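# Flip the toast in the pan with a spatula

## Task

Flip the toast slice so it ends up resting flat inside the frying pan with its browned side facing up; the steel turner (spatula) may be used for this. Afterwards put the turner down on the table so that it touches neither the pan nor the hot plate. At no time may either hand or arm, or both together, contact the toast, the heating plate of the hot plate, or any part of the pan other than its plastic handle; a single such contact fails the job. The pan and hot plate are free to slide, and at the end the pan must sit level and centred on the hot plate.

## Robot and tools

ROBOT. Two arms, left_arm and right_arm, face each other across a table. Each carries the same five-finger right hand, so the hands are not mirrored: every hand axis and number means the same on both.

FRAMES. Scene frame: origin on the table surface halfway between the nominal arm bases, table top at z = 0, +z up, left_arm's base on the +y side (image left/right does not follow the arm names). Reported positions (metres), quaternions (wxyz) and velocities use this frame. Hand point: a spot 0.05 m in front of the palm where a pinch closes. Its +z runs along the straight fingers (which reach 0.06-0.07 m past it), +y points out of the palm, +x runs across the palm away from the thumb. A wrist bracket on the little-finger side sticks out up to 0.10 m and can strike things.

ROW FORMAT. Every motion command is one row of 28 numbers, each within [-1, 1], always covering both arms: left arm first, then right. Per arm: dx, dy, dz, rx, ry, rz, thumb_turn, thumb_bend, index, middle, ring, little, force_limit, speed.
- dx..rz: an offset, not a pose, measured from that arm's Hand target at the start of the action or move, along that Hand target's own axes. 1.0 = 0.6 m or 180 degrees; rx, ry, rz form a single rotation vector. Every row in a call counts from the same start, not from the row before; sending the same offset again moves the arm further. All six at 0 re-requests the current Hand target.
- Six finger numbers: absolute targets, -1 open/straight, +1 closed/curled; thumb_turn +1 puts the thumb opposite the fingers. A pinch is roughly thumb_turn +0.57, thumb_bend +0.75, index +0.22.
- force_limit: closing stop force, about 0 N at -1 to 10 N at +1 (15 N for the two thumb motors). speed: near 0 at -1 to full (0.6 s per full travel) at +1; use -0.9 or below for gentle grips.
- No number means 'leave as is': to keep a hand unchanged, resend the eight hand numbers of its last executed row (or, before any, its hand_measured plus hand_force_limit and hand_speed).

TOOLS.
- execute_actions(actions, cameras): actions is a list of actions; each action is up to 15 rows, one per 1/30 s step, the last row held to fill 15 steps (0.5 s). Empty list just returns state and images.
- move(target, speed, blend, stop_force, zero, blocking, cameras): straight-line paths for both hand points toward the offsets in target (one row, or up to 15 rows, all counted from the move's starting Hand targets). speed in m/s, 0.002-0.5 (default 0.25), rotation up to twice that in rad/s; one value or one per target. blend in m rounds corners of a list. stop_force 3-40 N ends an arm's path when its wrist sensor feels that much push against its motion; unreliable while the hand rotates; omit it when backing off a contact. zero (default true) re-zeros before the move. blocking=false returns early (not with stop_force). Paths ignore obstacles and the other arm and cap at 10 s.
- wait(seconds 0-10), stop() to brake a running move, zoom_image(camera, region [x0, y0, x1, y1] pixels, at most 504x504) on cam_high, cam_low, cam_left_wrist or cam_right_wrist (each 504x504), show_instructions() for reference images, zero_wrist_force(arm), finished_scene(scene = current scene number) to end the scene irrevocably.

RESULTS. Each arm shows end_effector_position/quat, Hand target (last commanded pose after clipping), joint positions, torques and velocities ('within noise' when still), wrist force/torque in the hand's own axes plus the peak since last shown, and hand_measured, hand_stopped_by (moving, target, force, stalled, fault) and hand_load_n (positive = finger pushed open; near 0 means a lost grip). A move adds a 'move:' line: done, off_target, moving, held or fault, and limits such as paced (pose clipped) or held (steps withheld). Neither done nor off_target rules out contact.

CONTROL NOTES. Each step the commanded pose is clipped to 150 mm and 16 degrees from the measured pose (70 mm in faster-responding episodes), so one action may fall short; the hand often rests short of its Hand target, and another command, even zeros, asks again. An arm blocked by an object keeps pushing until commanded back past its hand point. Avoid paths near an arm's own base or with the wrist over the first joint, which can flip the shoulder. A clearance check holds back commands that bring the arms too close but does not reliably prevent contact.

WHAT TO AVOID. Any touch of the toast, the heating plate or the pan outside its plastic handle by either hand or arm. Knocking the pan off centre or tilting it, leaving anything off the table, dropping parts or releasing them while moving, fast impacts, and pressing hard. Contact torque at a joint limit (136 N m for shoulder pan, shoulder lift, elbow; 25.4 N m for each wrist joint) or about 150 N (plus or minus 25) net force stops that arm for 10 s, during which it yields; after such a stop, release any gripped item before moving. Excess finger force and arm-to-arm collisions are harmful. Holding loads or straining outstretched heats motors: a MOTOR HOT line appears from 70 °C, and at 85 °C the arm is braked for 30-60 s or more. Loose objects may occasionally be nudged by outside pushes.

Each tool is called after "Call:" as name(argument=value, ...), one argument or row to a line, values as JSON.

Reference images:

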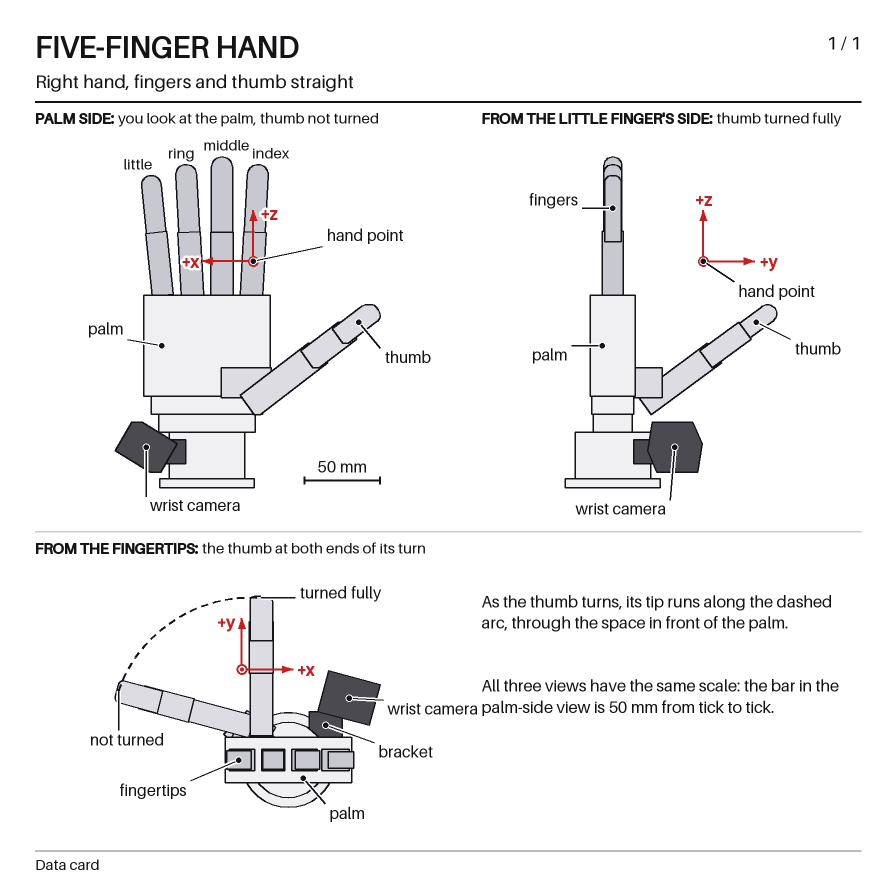

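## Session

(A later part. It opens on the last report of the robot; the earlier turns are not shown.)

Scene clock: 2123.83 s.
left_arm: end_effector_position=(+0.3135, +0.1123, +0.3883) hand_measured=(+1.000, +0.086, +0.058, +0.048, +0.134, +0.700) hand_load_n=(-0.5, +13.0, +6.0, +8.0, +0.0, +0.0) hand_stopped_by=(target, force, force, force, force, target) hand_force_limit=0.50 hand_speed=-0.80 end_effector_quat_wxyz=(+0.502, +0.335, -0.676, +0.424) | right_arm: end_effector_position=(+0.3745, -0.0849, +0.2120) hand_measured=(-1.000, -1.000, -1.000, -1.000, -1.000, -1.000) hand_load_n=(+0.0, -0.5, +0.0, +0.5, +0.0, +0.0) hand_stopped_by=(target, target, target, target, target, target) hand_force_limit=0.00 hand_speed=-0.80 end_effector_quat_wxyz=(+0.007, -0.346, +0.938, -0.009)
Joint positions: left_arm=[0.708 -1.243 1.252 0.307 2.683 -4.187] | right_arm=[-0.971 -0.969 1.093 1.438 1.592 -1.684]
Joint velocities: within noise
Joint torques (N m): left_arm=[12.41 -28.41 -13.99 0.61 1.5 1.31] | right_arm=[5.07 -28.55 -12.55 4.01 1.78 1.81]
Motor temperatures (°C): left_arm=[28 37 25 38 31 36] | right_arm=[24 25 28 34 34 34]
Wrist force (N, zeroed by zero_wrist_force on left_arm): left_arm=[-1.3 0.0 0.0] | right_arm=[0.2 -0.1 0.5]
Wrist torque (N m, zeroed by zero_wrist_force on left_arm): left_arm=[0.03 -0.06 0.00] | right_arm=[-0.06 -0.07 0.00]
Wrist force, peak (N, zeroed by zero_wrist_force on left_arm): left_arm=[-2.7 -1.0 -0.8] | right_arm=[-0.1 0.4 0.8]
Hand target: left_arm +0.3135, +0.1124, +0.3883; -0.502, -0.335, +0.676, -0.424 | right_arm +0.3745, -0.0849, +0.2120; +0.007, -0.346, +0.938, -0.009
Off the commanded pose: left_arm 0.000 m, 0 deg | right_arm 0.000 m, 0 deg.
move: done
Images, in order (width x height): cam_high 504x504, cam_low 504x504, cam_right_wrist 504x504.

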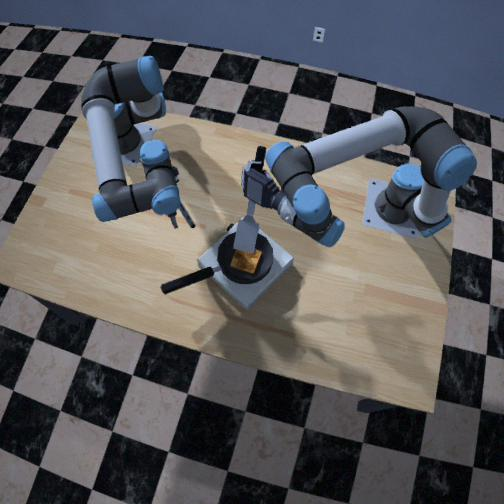

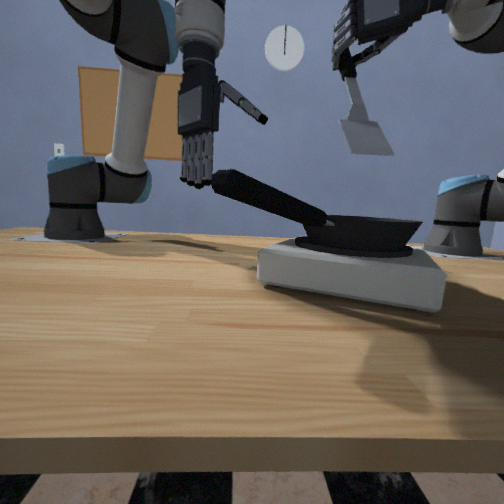

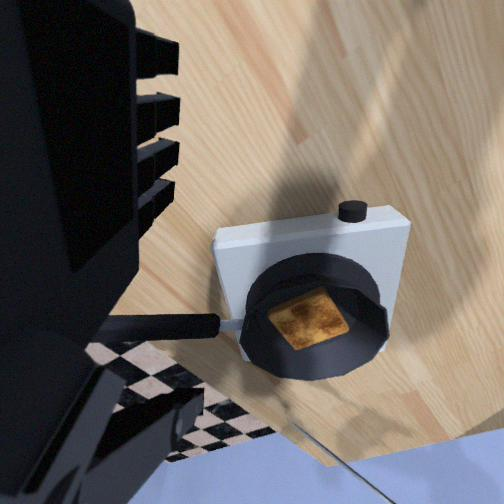

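Call:
move(
  target=[
    [-0.02,0.0976,0.0439,0,0.0361,-0.0626,1,0.8,0.7,0.7,0.7,0.7,0.5,-0.8,0,0,0,0,0,0,-1,-1,-1,-1,-1,-1,0,-0.8],
  ],
  speed=[0.1],
  cameras=["cam_high","cam_right_wrist","cam_low"],
)

Call:
zoom_image(
  camera="cam_high",
  region=[190, 180, 300, 290],
)

Call:
zoom_image(
  camera="cam_low",
  region=[280, 60, 460, 260],
)

Scene clock: 2180.77 s.
left_arm: end_effector_position=(+0.2549, +0.1131, +0.3594) hand_measured=(+1.000, +0.086, +0.058, +0.048, +0.134, +0.700) hand_load_n=(-0.5, +13.5, +6.0, +8.0, +0.0, +0.0) hand_stopped_by=(target, force, force, force, force, target) hand_force_limit=0.50 hand_speed=-0.80 end_effector_quat_wxyz=(+0.578, +0.375, -0.610, +0.391) | right_arm: end_effector_position=(+0.3745, -0.0849, +0.2120) hand_measured=(-1.000, -1.000, -1.000, -1.000, -1.000, -1.000) hand_load_n=(+0.0, +0.0, +0.0, +0.0, +0.0, +0.0) hand_stopped_by=(target, target, target, target, target, target) hand_force_limit=0.00 hand_speed=-0.80 end_effector_quat_wxyz=(+0.007, -0.346, +0.938, -0.009)
Joint positions: left_arm=[0.638 -1.381 1.589 -0.153 2.648 -4.622] | right_arm=[-0.971 -0.969 1.093 1.438 1.592 -1.684]
Joint velocities: within noise
Joint torques (N m): left_arm=[13.42 -19.59 -16.94 -1.87 2.06 -1.59] | right_arm=[4.9 -29.07 -12.57 4.04 1.79 1.92]
Motor temperatures (°C): left_arm=[28 37 25 38 31 36] | right_arm=[24 25 28 34 34 34]
Wrist force (N, zeroed by zero_wrist_force on left_arm): left_arm=[-1.8 -0.2 -0.3] | right_arm=[0.3 0.2 0.5]
Wrist torque (N m, zeroed by zero_wrist_force on left_arm): left_arm=[0.07 -0.05 0.06] | right_arm=[-0.02 -0.09 0.01]
Wrist force, peak (N, zeroed by zero_wrist_force on left_arm): left_arm=[-2.3 0.3 -0.2] | right_arm=[0.3 0.4 0.6]
Hand target: left_arm +0.2550, +0.1132, +0.3593; +0.578, +0.376, -0.610, +0.391 | right_arm +0.3745, -0.0849, +0.2120; +0.007, -0.346, +0.938, -0.009
Off the commanded pose: left_arm 0.000 m, 0 deg | right_arm 0.000 m, 0 deg.
move: done
Images, in order (width x height): cam_high 504x504, cam_low 504x504, cam_right_wrist 504x504.

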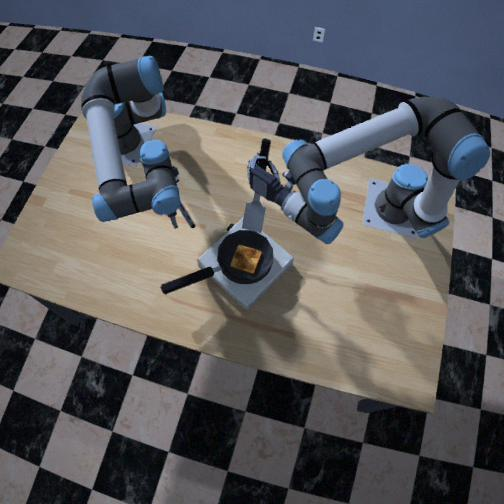

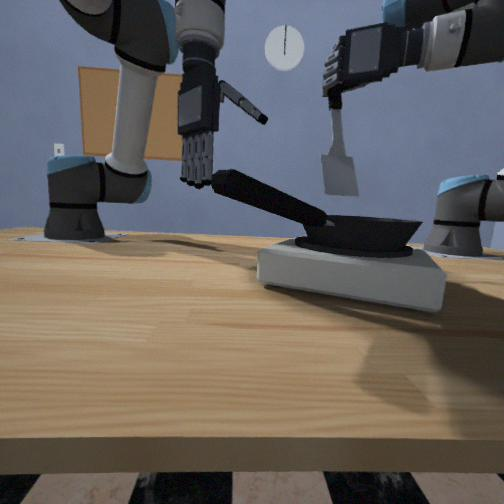

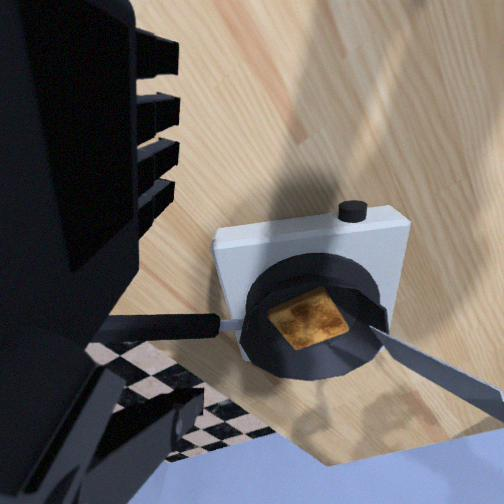

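Scaled by 4.582.

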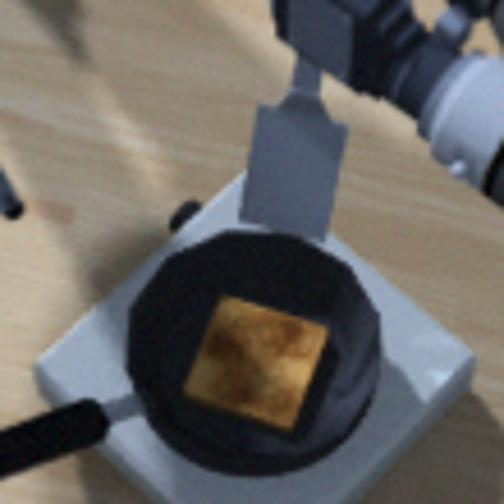

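Scaled by 2.520.

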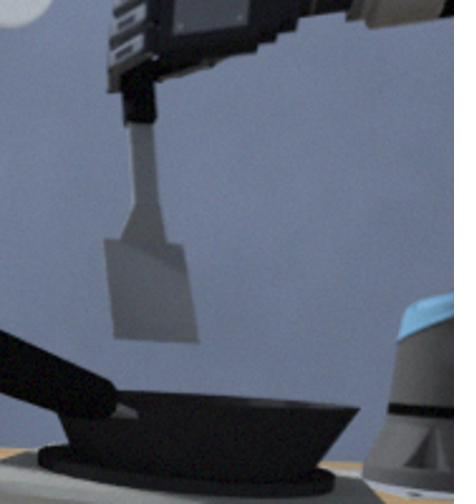

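Call:
move(
  target=[
    [-0.0008,-0.0207,0.0053,0,0,0,1,0.8,0.7,0.7,0.7,0.7,0.5,-0.8,0,0,0,0,0,0,-1,-1,-1,-1,-1,-1,0,-0.8],
    [-0.1173,-0.0157,0.0083,0,0,0,1,0.8,0.7,0.7,0.7,0.7,0.5,-0.8,0,0,0,0,0,0,-1,-1,-1,-1,-1,-1,0,-0.8],
  ],
  speed=[0.05,0.03],
  stop_force=3,
  cameras=["cam_high","cam_right_wrist","cam_low"],
)

Call:
zoom_image(
  camera="cam_high",
  region=[190, 180, 300, 290],
)

Call:
zoom_image(
  camera="cam_right_wrist",
  region=[235, 230, 415, 400],
)

Call:
zoom_image(
  camera="cam_low",
  region=[280, 100, 460, 280],
)

Scene clock: 2214.87 s.
left_arm: end_effector_position=(+0.2650, +0.1052, +0.2893) hand_measured=(+1.000, +0.086, +0.058, +0.048, +0.134, +0.700) hand_load_n=(-1.0, +13.5, +5.0, +8.5, +0.0, +0.0) hand_stopped_by=(target, force, force, force, force, target) hand_force_limit=0.50 hand_speed=-0.80 end_effector_quat_wxyz=(+0.578, +0.376, -0.610, +0.391) | right_arm: end_effector_position=(+0.3745, -0.0849, +0.2120) hand_measured=(-1.000, -1.000, -1.000, -1.000, -1.000, -1.000) hand_load_n=(+0.0, +0.0, +0.0, +0.0, +0.0, +0.0) hand_stopped_by=(target, target, target, target, target, target) hand_force_limit=0.00 hand_speed=-0.80 end_effector_quat_wxyz=(+0.007, -0.346, +0.938, -0.009)
Joint positions: left_arm=[0.645 -1.303 1.679 -0.32 2.654 -4.621] | right_arm=[-0.971 -0.969 1.093 1.438 1.592 -1.684]
Joint velocities: within noise
Joint torques (N m): left_arm=[-12.71 -40.94 -26.67 0.99 -1.49 -0.32] | right_arm=[4.86 -28.87 -12.56 3.98 1.71 1.86]
Motor temperatures (°C): left_arm=[28 37 25 38 31 36] | right_arm=[24 25 28 34 34 34]
Wrist force (N, zeroed by zero_wrist_force on left_arm): left_arm=[-1.1 -0.6 -0.6] | right_arm=[-0.2 0.1 0.5]
Wrist torque (N m, zeroed by zero_wrist_force on left_arm): left_arm=[0.13 -0.13 0.15] | right_arm=[-0.03 0.00 -0.01]
Wrist force, peak (N, zeroed by zero_wrist_force on left_arm): left_arm=[-1.8 -0.8 -0.9] | right_arm=[0.1 0.1 1.0]
Hand target: left_arm +0.2650, +0.1052, +0.2893; +0.578, +0.376, -0.610, +0.391 | right_arm +0.3745, -0.0849, +0.2120; +0.007, -0.346, +0.938, -0.009
Off the commanded pose: left_arm 0.000 m, 0 deg | right_arm 0.000 m, 0 deg.
move: done
Images, in order (width x height): cam_high 504x504, cam_low 504x504, cam_right_wrist 504x504.

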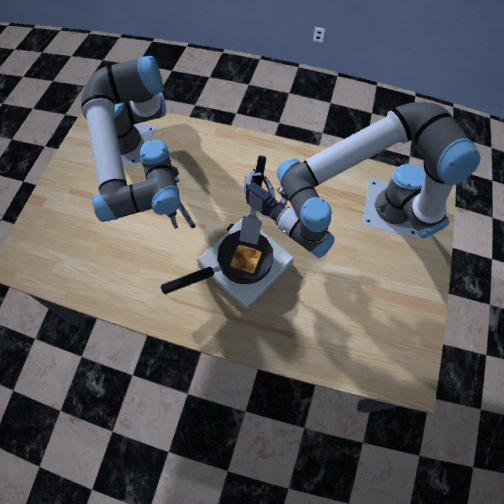

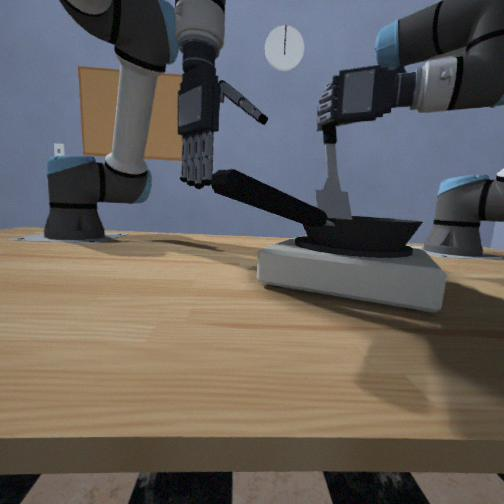

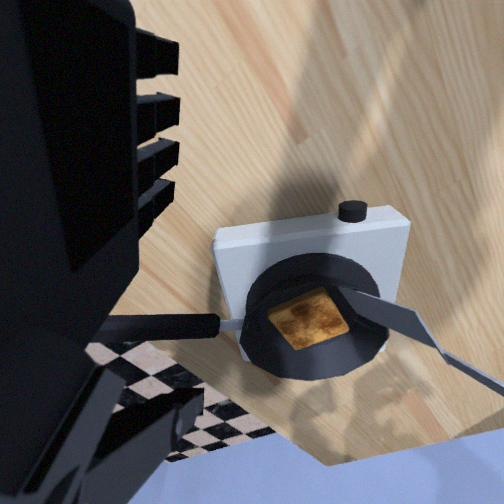

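Scaled by 4.582.

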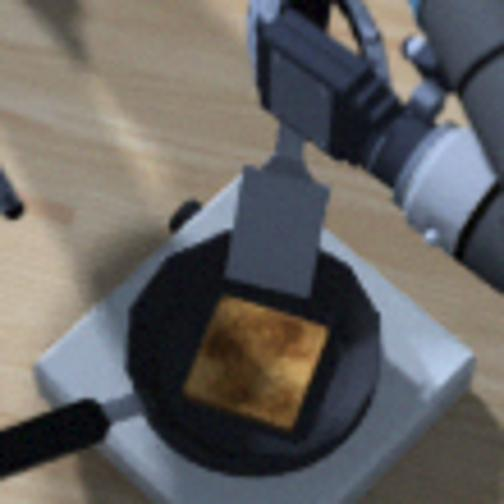

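Scaled by 2.800.

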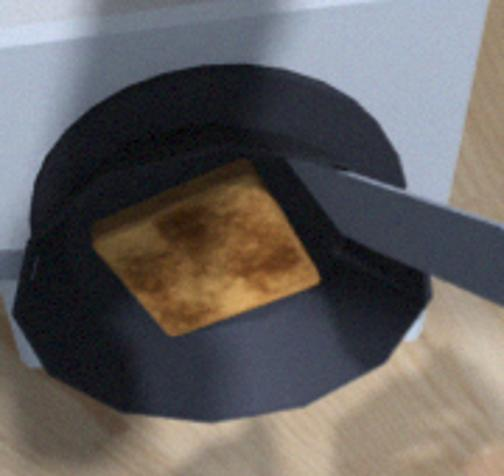

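Scaled by 2.800.

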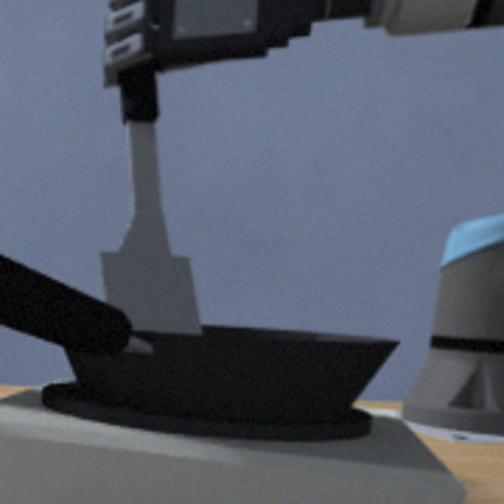

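Call:
move(
  target=[
    [0.0008,0.006,0.0192,0,0,0,1,0.8,0.7,0.7,0.7,0.7,0.5,-0.8,0,0,0,0,0,0,-1,-1,-1,-1,-1,-1,0,-0.8],
  ],
  speed=[0.02],
  stop_force=10,
  cameras=["cam_high","cam_right_wrist","cam_low"],
)

Call:
zoom_image(
  camera="cam_right_wrist",
  region=[235, 230, 415, 400],
)

Call:
zoom_image(
  camera="cam_low",
  region=[280, 100, 460, 280],
)

Scene clock: 2224.53 s.
left_arm: end_effector_position=(+0.2569, +0.0962, +0.2893) hand_measured=(+1.000, +0.086, +0.058, +0.048, +0.134, +0.700) hand_load_n=(-2.0, +14.0, +2.5, +9.5, +0.0, +0.0) hand_stopped_by=(target, force, force, force, force, target) hand_force_limit=0.50 hand_speed=-0.80 end_effector_quat_wxyz=(+0.578, +0.376, -0.610, +0.391) | right_arm: end_effector_position=(+0.3745, -0.0849, +0.2120) hand_measured=(-1.000, -1.000, -1.000, -1.000, -1.000, -1.000) hand_load_n=(+0.0, +0.0, +0.0, +0.0, +0.0, +0.0) hand_stopped_by=(target, target, target, target, target, target) hand_force_limit=0.00 hand_speed=-0.80 end_effector_quat_wxyz=(+0.007, -0.346, +0.938, -0.009)
Joint positions: left_arm=[0.619 -1.306 1.682 -0.323 2.629 -4.624] | right_arm=[-0.971 -0.969 1.093 1.438 1.592 -1.684]
Joint velocities: within noise
Joint torques (N m): left_arm=[11.29 -29.34 -28.66 0.44 2.04 1.32] | right_arm=[4.97 -28.43 -12.86 4.07 1.73 1.88]
Motor temperatures (°C): left_arm=[28 37 25 38 31 36] | right_arm=[24 25 28 34 34 34]
Wrist force (N, zeroed by zero_wrist_force on left_arm): left_arm=[-1.2 -0.2 -1.1] | right_arm=[0.1 0.1 0.6]
Wrist torque (N m, zeroed by zero_wrist_force on left_arm): left_arm=[0.13 -0.23 0.10] | right_arm=[-0.04 -0.06 0.00]
Wrist force, peak (N, zeroed by zero_wrist_force on left_arm): left_arm=[-2.0 -1.0 -1.0] | right_arm=[0.3 0.4 0.9]
Hand target: left_arm +0.2569, +0.0962, +0.2893; +0.578, +0.376, -0.610, +0.391 | right_arm +0.3745, -0.0849, +0.2120; +0.007, -0.346, +0.938, -0.009
Off the commanded pose: left_arm 0.000 m, 0 deg | right_arm 0.000 m, 0 deg.
move: done
Images, in order (width x height): cam_high 504x504, cam_low 504x504, cam_right_wrist 504x504.

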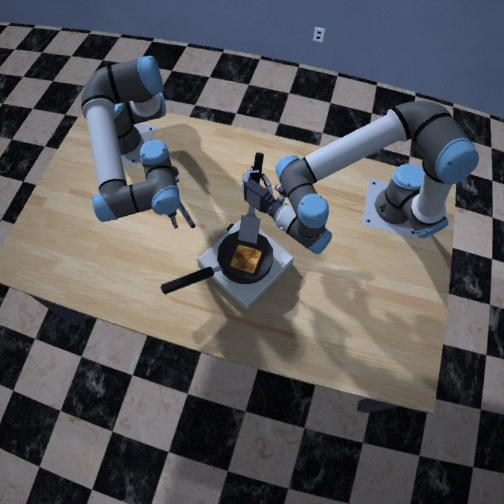

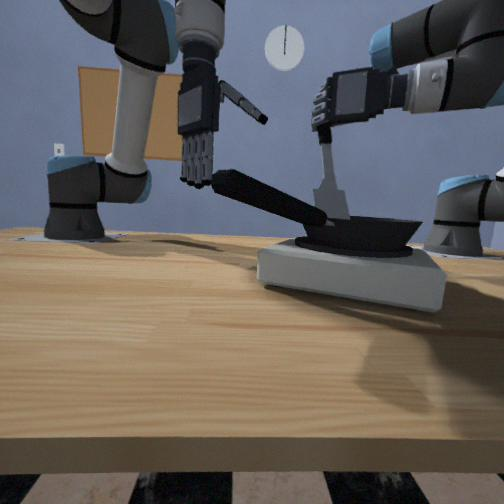

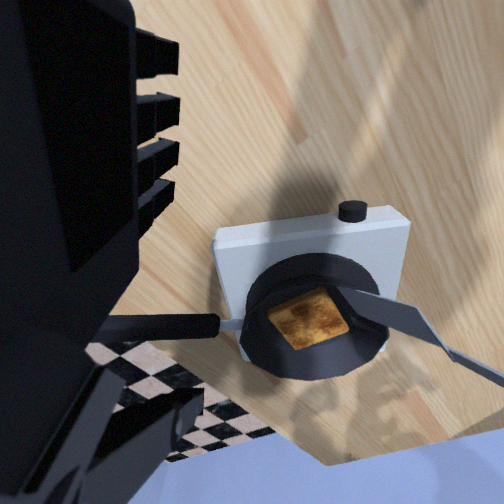

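Scaled by 2.800.

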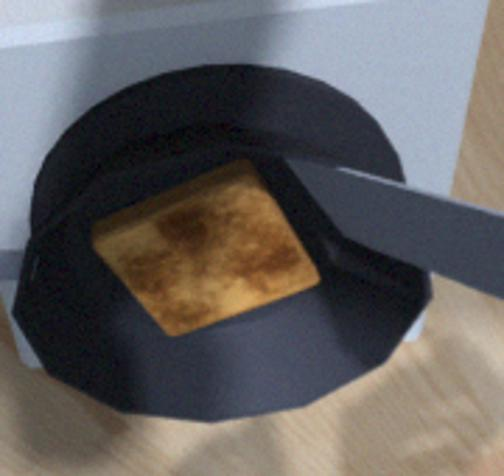

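Scaled by 2.800.

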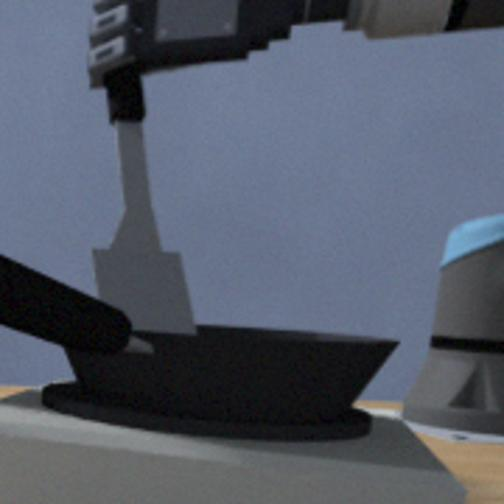

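Call:
move(
  target=[
    [0.1333,-0.0058,-0.0034,0,0,0,1,0.8,0.7,0.7,0.7,0.7,0.5,-0.8,0.2157,-0.2553,-0.0793,0,0,0,-1,-1,-1,-1,-1,-1,0,-0.8],
  ],
  speed=[0.12],
  cameras=["cam_high"],
)

Scene clock: 2247.93 s.
left_arm: end_effector_position=(+0.2570, +0.0961, +0.3694) hand_measured=(+1.000, +0.086, +0.058, +0.048, +0.134, +0.700) hand_load_n=(+0.5, +13.0, +5.5, +9.0, +0.0, +0.0) hand_stopped_by=(target, force, force, force, force, target) hand_force_limit=0.50 hand_speed=-0.80 end_effector_quat_wxyz=(+0.578, +0.376, -0.610, +0.391) | right_arm: end_effector_position=(+0.3743, -0.2847, +0.2623) hand_measured=(-1.000, -1.000, -1.000, -1.000, -1.000, -1.000) hand_load_n=(+0.0, +0.0, +0.0, +0.0, +0.0, +0.0) hand_stopped_by=(target, target, target, target, target, target) hand_force_limit=0.00 hand_speed=-0.80 end_effector_quat_wxyz=(+0.007, -0.346, +0.938, -0.009)
Joint positions: left_arm=[0.619 -1.357 1.534 -0.124 2.629 -4.624] | right_arm=[-1.371 -1.309 1.458 1.407 1.587 -2.085]
Joint velocities: within noise
Joint torques (N m): left_arm=[12.06 -22.42 -16.98 -1.75 0.88 1.81] | right_arm=[-8.01 -20.08 -25.78 -0.28 -0.49 -0.38]
Motor temperatures (°C): left_arm=[28 37 25 38 31 36] | right_arm=[24 25 28 34 34 33]
Wrist force (N, zeroed by zero_wrist_force on left_arm): left_arm=[-1.5 -0.4 -0.4] | right_arm=[0.2 0.0 0.6]
Wrist torque (N m, zeroed by zero_wrist_force on left_arm): left_arm=[0.05 -0.07 0.04] | right_arm=[-0.05 -0.07 0.02]
Wrist force, peak (N, zeroed by zero_wrist_force on left_arm): left_arm=[-2.5 -0.3 -1.4] | right_arm=[-0.7 0.7 1.0]
Hand target: left_arm +0.2570, +0.0961, +0.3694; +0.578, +0.376, -0.610, +0.391 | right_arm +0.3744, -0.2848, +0.2623; +0.007, -0.346, +0.938, -0.009
Off the commanded pose: left_arm 0.000 m, 0 deg | right_arm 0.000 m, 0 deg.
move: done
Images, in order (width x height): cam_high 504x504.

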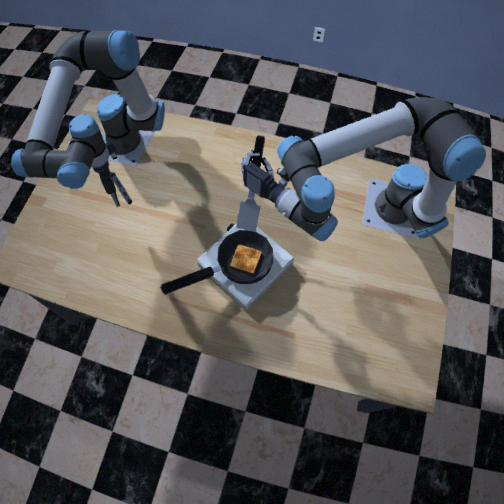

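Call:
move(
  target=[
    [-0.1057,0.0323,0.374,0,-0.2083,0.3609,1,0.8,0.7,0.7,0.7,0.7,0.5,-0.8,0,0,0,0,0,0,-1,-1,-1,-1,-1,-1,0,-0.8],
  ],
  speed=[0.15],
  cameras=["cam_high","cam_low","cam_left_wrist"],
)

Call:
zoom_image(
  camera="cam_high",
  region=[140, 100, 300, 260],
)

Call:
zoom_image(
  camera="cam_low",
  region=[160, 80, 340, 260],
)

Scene clock: 2259.27 s.
left_arm: end_effector_position=(+0.1499, -0.0999, +0.2993) hand_measured=(+1.000, +0.086, +0.058, +0.048, +0.134, +0.700) hand_load_n=(+0.5, +14.0, +6.0, +8.0, +0.5, +0.0) hand_stopped_by=(target, force, force, force, force, target) hand_force_limit=0.50 hand_speed=-0.80 end_effector_quat_wxyz=(+0.067, +0.095, -0.858, +0.500) | right_arm: end_effector_position=(+0.3744, -0.2848, +0.2623) hand_measured=(-1.000, -1.000, -1.000, -1.000, -1.000, -1.000) hand_load_n=(+0.0, +0.0, +0.0, +0.0, +0.0, +0.0) hand_stopped_by=(target, target, target, target, target, target) hand_force_limit=0.00 hand_speed=-0.80 end_effector_quat_wxyz=(+0.007, -0.346, +0.938, -0.009)
Joint positions: left_arm=[-0.057 -1.173 1.143 0.543 1.555 -3.395] | right_arm=[-1.372 -1.309 1.458 1.407 1.587 -2.085]
Joint velocities: within noise
Joint torques (N m): left_arm=[8.34 -46.22 -16.41 -2.16 -1.27 0.37] | right_arm=[-6.53 -16.2 -21.55 1.4 1.79 -2.3]
Motor temperatures (°C): left_arm=[28 37 25 38 31 36] | right_arm=[24 25 28 34 34 33]
Wrist force (N, zeroed by zero_wrist_force on left_arm): left_arm=[0.0 1.1 0.5] | right_arm=[0.0 -0.3 0.5]
Wrist torque (N m, zeroed by zero_wrist_force on left_arm): left_arm=[-0.02 0.16 -0.18] | right_arm=[-0.08 -0.03 -0.01]
Wrist force, peak (N, zeroed by zero_wrist_force on left_arm): left_arm=[-1.7 -0.3 -1.4] | right_arm=[0.4 0.2 0.9]
Hand target: left_arm +0.1500, -0.0999, +0.2994; -0.067, -0.095, +0.858, -0.501 | right_arm +0.3744, -0.2848, +0.2623; +0.007, -0.346, +0.938, -0.009
Off the commanded pose: left_arm 0.000 m, 0 deg | right_arm 0.000 m, 0 deg.
move: done
Images, in order (width x height): cam_high 504x504, cam_low 504x504, cam_left_wrist 504x504.

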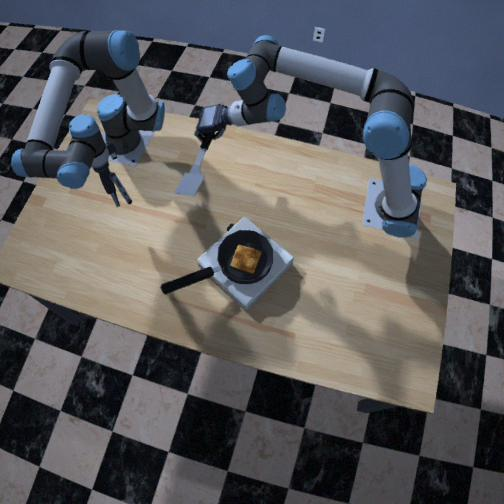

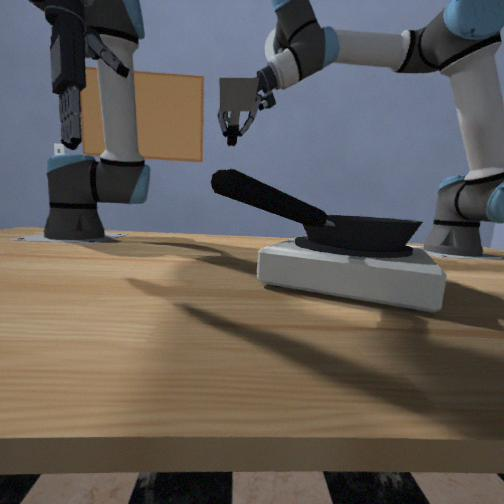

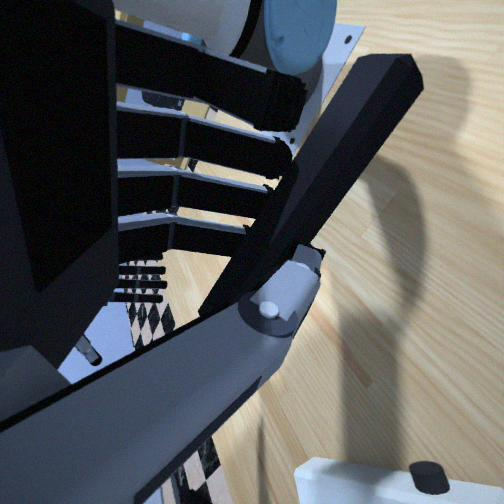

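Scaled by 3.150.

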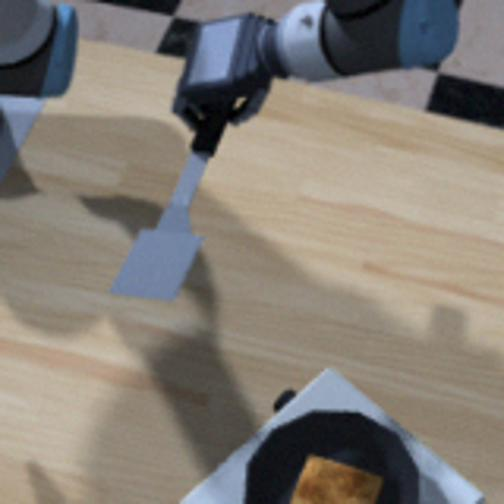

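Scaled by 2.800.

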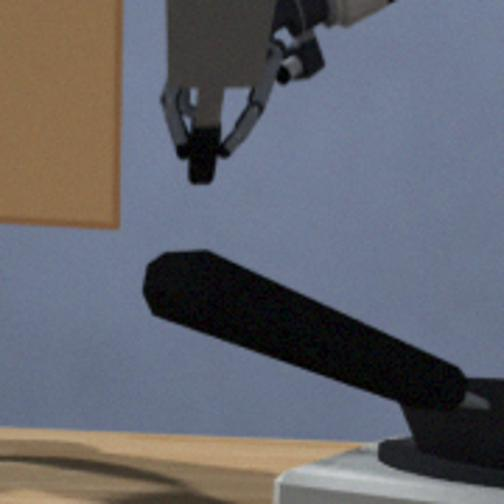

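Call:
move(
  target=[
    [-0.0858,0.345,0.2,0,0.064,-0.111,1,0.8,0.7,0.7,0.7,0.7,0.5,-0.8,0,0,0,0,0,0,-1,-1,-1,-1,-1,-1,0,-0.8],
  ],
  speed=[0.12],
  cameras=["cam_high","cam_low","cam_left_wrist"],
)

Call:
zoom_image(
  camera="cam_high",
  region=[140, 100, 300, 260],
)

Call:
zoom_image(
  camera="cam_low",
  region=[160, 150, 300, 290],
)

Scene clock: 2273.17 s.
left_arm: end_effector_position=(+0.1501, -0.1000, +0.0546) hand_measured=(+1.000, +0.086, +0.058, +0.048, +0.134, +0.700) hand_load_n=(+0.5, +13.5, +5.5, +8.5, +0.0, +0.0) hand_stopped_by=(target, force, force, force, force, target) hand_force_limit=0.50 hand_speed=-0.80 end_effector_quat_wxyz=(+0.238, +0.192, -0.817, +0.488) | right_arm: end_effector_position=(+0.3744, -0.2848, +0.2623) hand_measured=(-1.000, -1.000, -1.000, -1.000, -1.000, -1.000) hand_load_n=(-0.5, +0.0, +0.0, +0.0, +0.0, +0.0) hand_stopped_by=(target, target, target, target, target, target) hand_force_limit=0.00 hand_speed=-0.80 end_effector_quat_wxyz=(+0.007, -0.346, +0.938, -0.009)
Joint positions: left_arm=[0.079 -0.992 1.559 -0.125 1.859 -3.692] | right_arm=[-1.372 -1.309 1.458 1.407 1.587 -2.085]
Joint velocities: within noise
Joint torques (N m): left_arm=[-13.24 -38.21 -22.33 -1.91 -0.26 -0.19] | right_arm=[-4.76 -15.52 -18.23 2.48 1.66 -1.89]
Motor temperatures (°C): left_arm=[28 37 25 38 31 36] | right_arm=[24 25 28 34 34 33]
Wrist force (N, zeroed by zero_wrist_force on left_arm): left_arm=[-0.4 0.3 -0.2] | right_arm=[0.2 0.3 0.4]
Wrist torque (N m, zeroed by zero_wrist_force on left_arm): left_arm=[0.07 0.03 0.04] | right_arm=[0.00 -0.06 0.03]
Wrist force, peak (N, zeroed by zero_wrist_force on left_arm): left_arm=[-1.0 1.4 0.5] | right_arm=[0.0 0.1 1.0]
Hand target: left_arm +0.1500, -0.1000, +0.0546; -0.238, -0.192, +0.817, -0.488 | right_arm +0.3744, -0.2848, +0.2623; +0.007, -0.346, +0.938, -0.009
Off the commanded pose: left_arm 0.000 m, 0 deg | right_arm 0.000 m, 0 deg.
move: done
Images, in order (width x height): cam_high 504x504, cam_low 504x504, cam_left_wrist 504x504.

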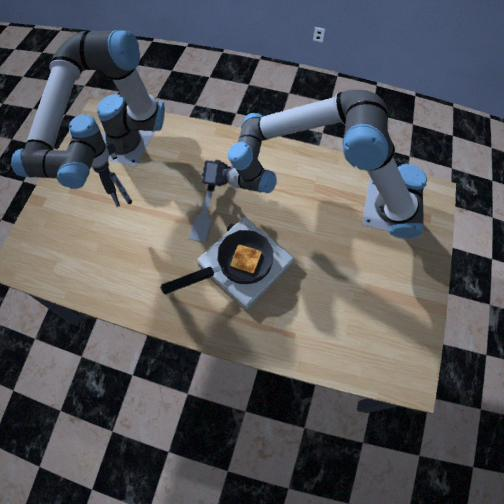

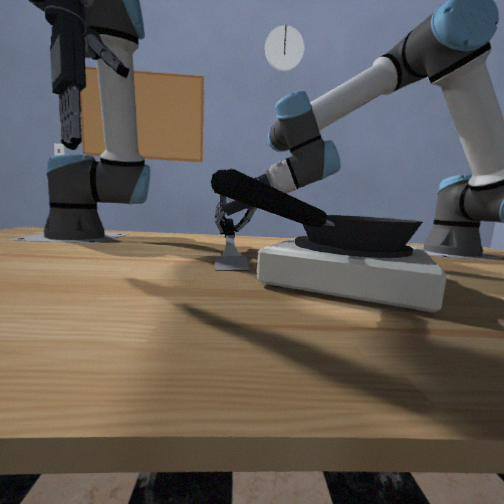

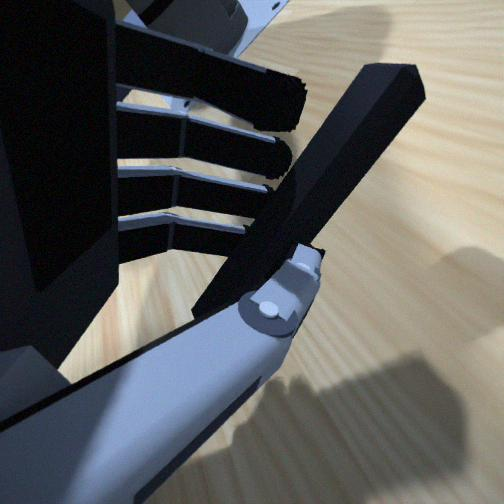

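Scaled by 3.150.

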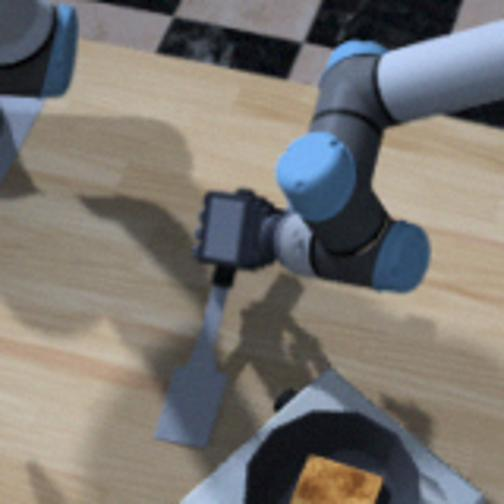

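Scaled by 3.600.

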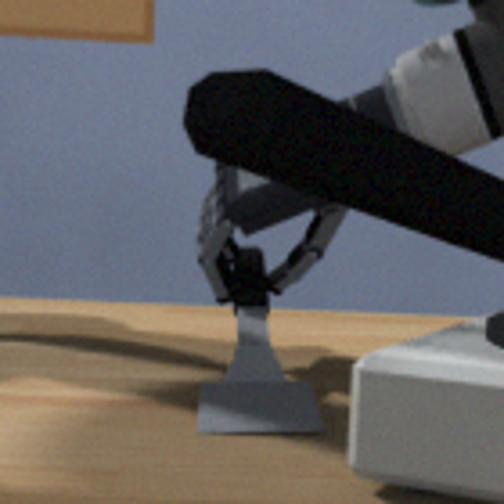

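Call:
move(
  target=[
    [-0.0346,0.0424,0.0245,0,0,0,1,0.8,0.7,0.7,0.7,0.7,0.5,-0.8,0,0,0,0,0,0,-1,-1,-1,-1,-1,-1,0,-0.8],
  ],
  speed=[0.02],
  stop_force=3,
  cameras=["cam_high","cam_low","cam_left_wrist"],
)

Call:
zoom_image(
  camera="cam_low",
  region=[180, 180, 280, 280],
)

Scene clock: 2288.67 s.
left_arm: end_effector_position=(+0.1500, -0.1000, +0.0186) hand_measured=(+1.000, +0.086, +0.058, +0.048, +0.134, +0.700) hand_load_n=(+2.0, +12.5, +3.0, +9.5, +0.0, +0.0) hand_stopped_by=(target, force, force, force, force, target) hand_force_limit=0.50 hand_speed=-0.80 end_effector_quat_wxyz=(+0.238, +0.192, -0.817, +0.488) | right_arm: end_effector_position=(+0.3744, -0.2848, +0.2623) hand_measured=(-1.000, -1.000, -1.000, -1.000, -1.000, -1.000) hand_load_n=(+0.0, +0.0, +0.0, +0.0, +0.0, +0.0) hand_stopped_by=(target, target, target, target, target, target) hand_force_limit=0.00 hand_speed=-0.80 end_effector_quat_wxyz=(+0.007, -0.346, +0.938, -0.009)
Joint positions: left_arm=[0.079 -0.944 1.586 -0.201 1.859 -3.692] | right_arm=[-1.372 -1.309 1.458 1.407 1.587 -2.085]
Joint velocities: within noise
Joint torques (N m): left_arm=[5 -50.34 -24.05 1.19 1.84 1.14] | right_arm=[-3.19 -15.87 -14.65 3.53 1.68 -1.5]
Motor temperatures (°C): left_arm=[28 37 25 38 31 36] | right_arm=[24 25 28 34 34 33]
Wrist force (N, zeroed by zero_wrist_force on left_arm): left_arm=[0.4 0.0 -0.5] | right_arm=[0.0 0.3 0.7]
Wrist torque (N m, zeroed by zero_wrist_force on left_arm): left_arm=[0.09 0.00 0.07] | right_arm=[-0.02 -0.04 0.02]
Wrist force, peak (N, zeroed by zero_wrist_force on left_arm): left_arm=[-0.8 0.7 0.2] | right_arm=[-0.2 0.1 0.9]
Hand target: left_arm +0.1500, -0.1000, +0.0186; -0.238, -0.192, +0.817, -0.488 | right_arm +0.3744, -0.2848, +0.2623; +0.007, -0.346, +0.938, -0.009
Off the commanded pose: left_arm 0.000 m, 0 deg | right_arm 0.000 m, 0 deg.
move: done
Images, in order (width x height): cam_high 504x504, cam_low 504x504, cam_left_wrist 504x504.

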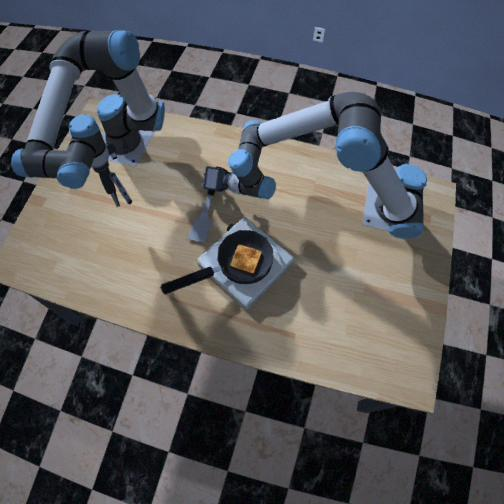

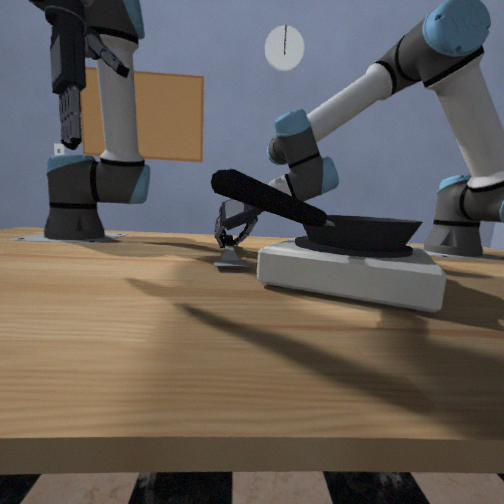

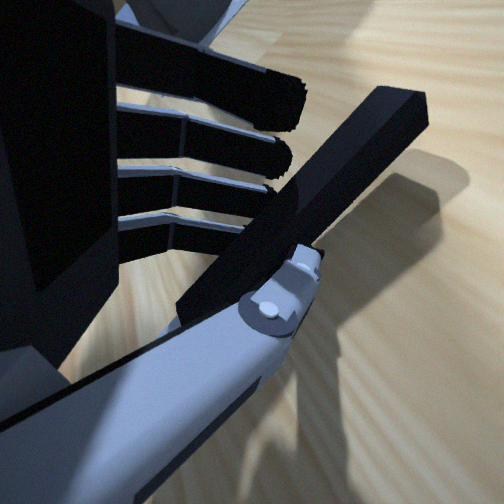

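Scaled by 5.040.

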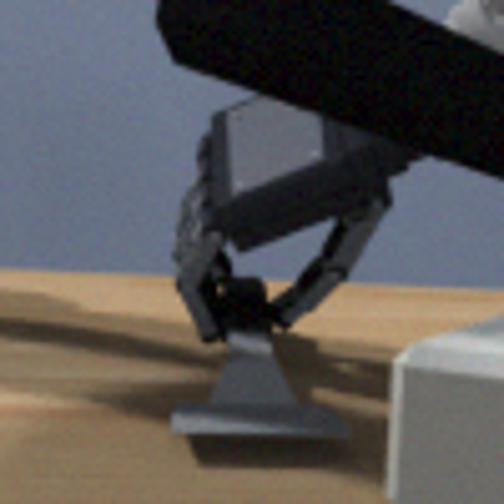

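Call:
move(
  target=[
    [-0.0096,0.0118,0.0068,0,0,0,1,0.8,0.7,0.7,0.7,0.7,0.5,-0.8,0,0,0,0,0,0,-1,-1,-1,-1,-1,-1,0,-0.8],
  ],
  speed=[0.01],
  stop_force=4,
  cameras=["cam_high","cam_low","cam_left_wrist"],
)

Call:
zoom_image(
  camera="cam_low",
  region=[180, 180, 280, 280],
)

Scene clock: 2296.47 s.
left_arm: end_effector_position=(+0.1500, -0.1000, +0.0145) hand_measured=(+1.000, +0.086, +0.058, +0.048, +0.134, +0.700) hand_load_n=(+2.0, +12.5, +2.5, +9.5, +0.0, +0.0) hand_stopped_by=(target, force, force, force, force, target) hand_force_limit=0.50 hand_speed=-0.80 end_effector_quat_wxyz=(+0.238, +0.192, -0.817, +0.488) | right_arm: end_effector_position=(+0.3744, -0.2848, +0.2623) hand_measured=(-1.000, -1.000, -1.000, -1.000, -1.000, -1.000) hand_load_n=(+0.0, +0.0, +0.0, +0.5, +0.0, +0.0) hand_stopped_by=(target, target, target, target, target, target) hand_force_limit=0.00 hand_speed=-0.80 end_effector_quat_wxyz=(+0.007, -0.346, +0.938, -0.009)
Joint positions: left_arm=[0.079 -0.938 1.589 -0.21 1.859 -3.692] | right_arm=[-1.372 -1.309 1.458 1.407 1.587 -2.085]
Joint velocities: within noise
Joint torques (N m): left_arm=[10.46 -48.3 -23.55 1.65 1.62 1.44] | right_arm=[-2.4 -15.61 -11.9 4.46 1.73 -1.13]
Motor temperatures (°C): left_arm=[28 37 25 38 31 36] | right_arm=[24 25 28 34 33 33]
Wrist force (N, zeroed by zero_wrist_force on left_arm): left_arm=[2.5 -2.6 -2.7] | right_arm=[0.1 0.3 0.7]
Wrist torque (N m, zeroed by zero_wrist_force on left_arm): left_arm=[0.13 0.00 0.10] | right_arm=[-0.01 -0.06 0.02]
Wrist force, peak (N, zeroed by zero_wrist_force on left_arm): left_arm=[4.8 -5.6 -4.4] | right_arm=[0.2 0.0 0.9]
Hand target: left_arm +0.1500, -0.1000, +0.0145; -0.238, -0.192, +0.817, -0.488 (not the last commanded pose) | right_arm +0.3744, -0.2848, +0.2623; +0.007, -0.346, +0.938, -0.009
Off the commanded pose: left_arm 0.006 m, 0 deg | right_arm 0.000 m, 0 deg.
move: contact (left_arm)
Images, in order (width x height): cam_high 504x504, cam_low 504x504, cam_left_wrist 504x504.

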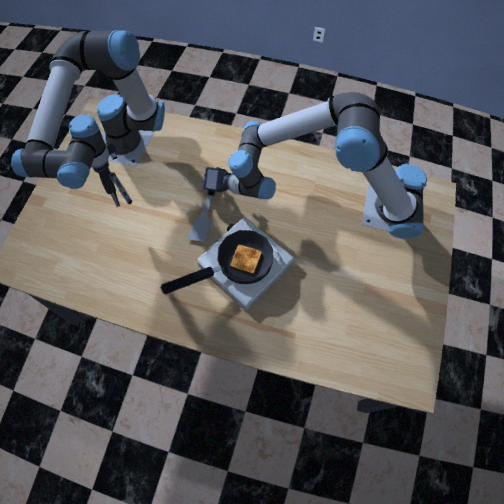

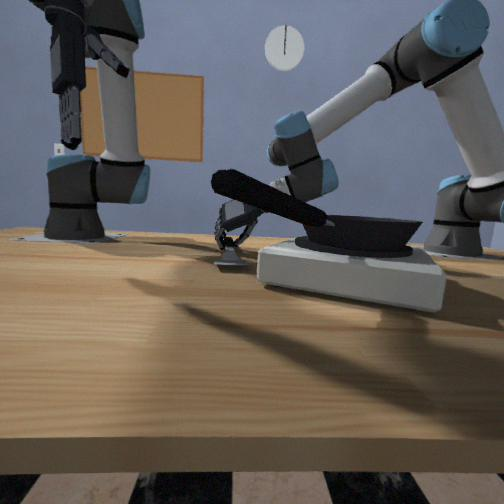

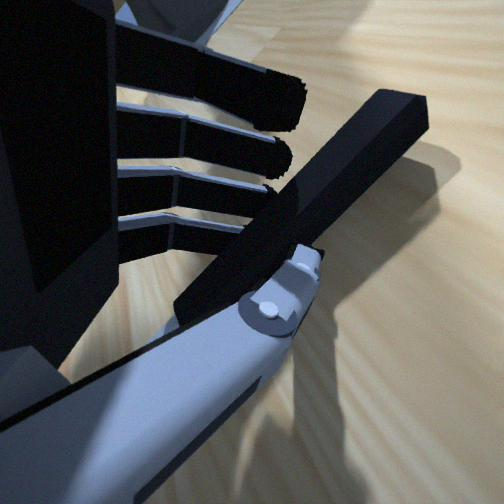

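Scaled by 5.040.

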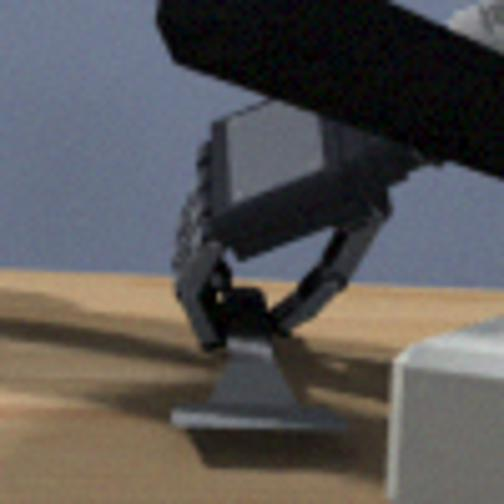

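Call:
move(
  target=[
    [0.001,-0.001,-0.001,0,0,0,1,0.02,0.0,0.0,0.05,0.2,0.3,-0.8,0,0,0,0,0,0,-1,-1,-1,-1,-1,-1,0,-0.8],
  ],
  speed=[0.01],
  cameras=["cam_high","cam_low","cam_left_wrist"],
)

Call:
zoom_image(
  camera="cam_low",
  region=[180, 180, 280, 280],
)

Scene clock: 2308.90 s.
left_arm: end_effector_position=(+0.1500, -0.0998, +0.0155) hand_measured=(+1.000, +0.020, +0.000, +0.000, +0.050, +0.200) hand_load_n=(+0.0, +0.0, +0.0, +0.0, +0.0, +0.0) hand_stopped_by=(target, target, target, target, target, target) hand_force_limit=0.30 hand_speed=-0.80 end_effector_quat_wxyz=(+0.238, +0.192, -0.817, +0.488) | right_arm: end_effector_position=(+0.3744, -0.2848, +0.2623) hand_measured=(-1.000, -1.000, -1.000, -1.000, -1.000, -1.000) hand_load_n=(+0.0, +0.0, +0.0, +0.0, +0.0, +0.0) hand_stopped_by=(target, target, target, target, target, target) hand_force_limit=0.00 hand_speed=-0.80 end_effector_quat_wxyz=(+0.007, -0.346, +0.938, -0.009)
Joint positions: left_arm=[0.079 -0.94 1.589 -0.208 1.859 -3.692] | right_arm=[-1.372 -1.309 1.458 1.407 1.587 -2.085]
Joint velocities: within noise
Joint torques (N m): left_arm=[-6.63 -39.25 -11.3 -1.31 -1.49 -0.4] | right_arm=[-1.38 -15.1 -10.54 4.42 1.64 -0.78]
Motor temperatures (°C): left_arm=[28 37 25 38 31 36] | right_arm=[24 25 28 34 33 33]
Wrist force (N, zeroed by zero_wrist_force on left_arm): left_arm=[0.2 -0.2 -0.2] | right_arm=[0.2 0.0 0.5]
Wrist torque (N m, zeroed by zero_wrist_force on left_arm): left_arm=[0.02 0.03 0.01] | right_arm=[-0.04 -0.07 0.02]
Wrist force, peak (N, zeroed by zero_wrist_force on left_arm): left_arm=[2.5 -3.7 -2.5] | right_arm=[0.2 0.0 0.9]
Hand target: left_arm +0.1500, -0.0998, +0.0155; -0.238, -0.192, +0.817, -0.488 | right_arm +0.3744, -0.2848, +0.2623; +0.007, -0.346, +0.938, -0.009
Off the commanded pose: left_arm 0.000 m, 0 deg | right_arm 0.000 m, 0 deg.
move: done
Images, in order (width x height): cam_high 504x504, cam_low 504x504, cam_left_wrist 504x504.

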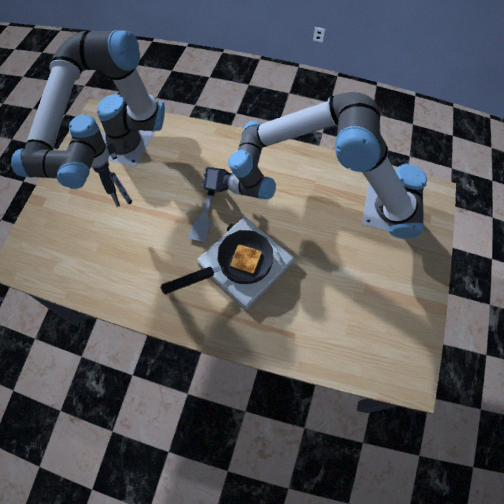

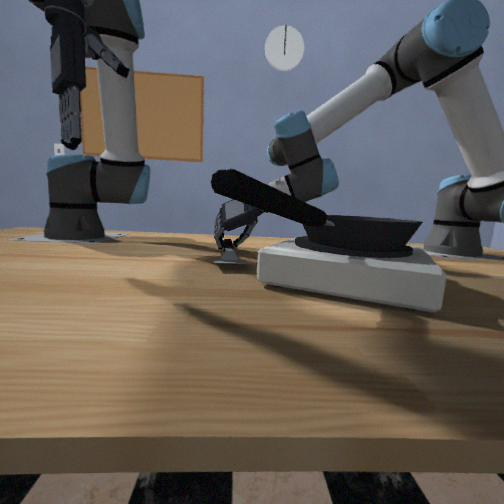

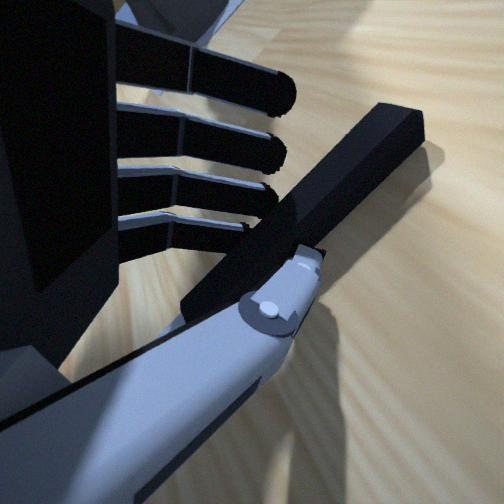

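Scaled by 5.040.

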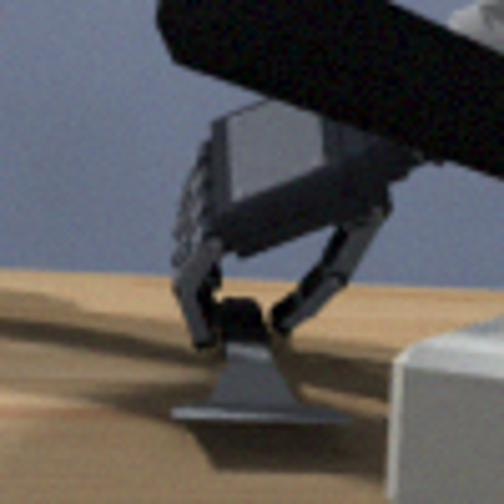

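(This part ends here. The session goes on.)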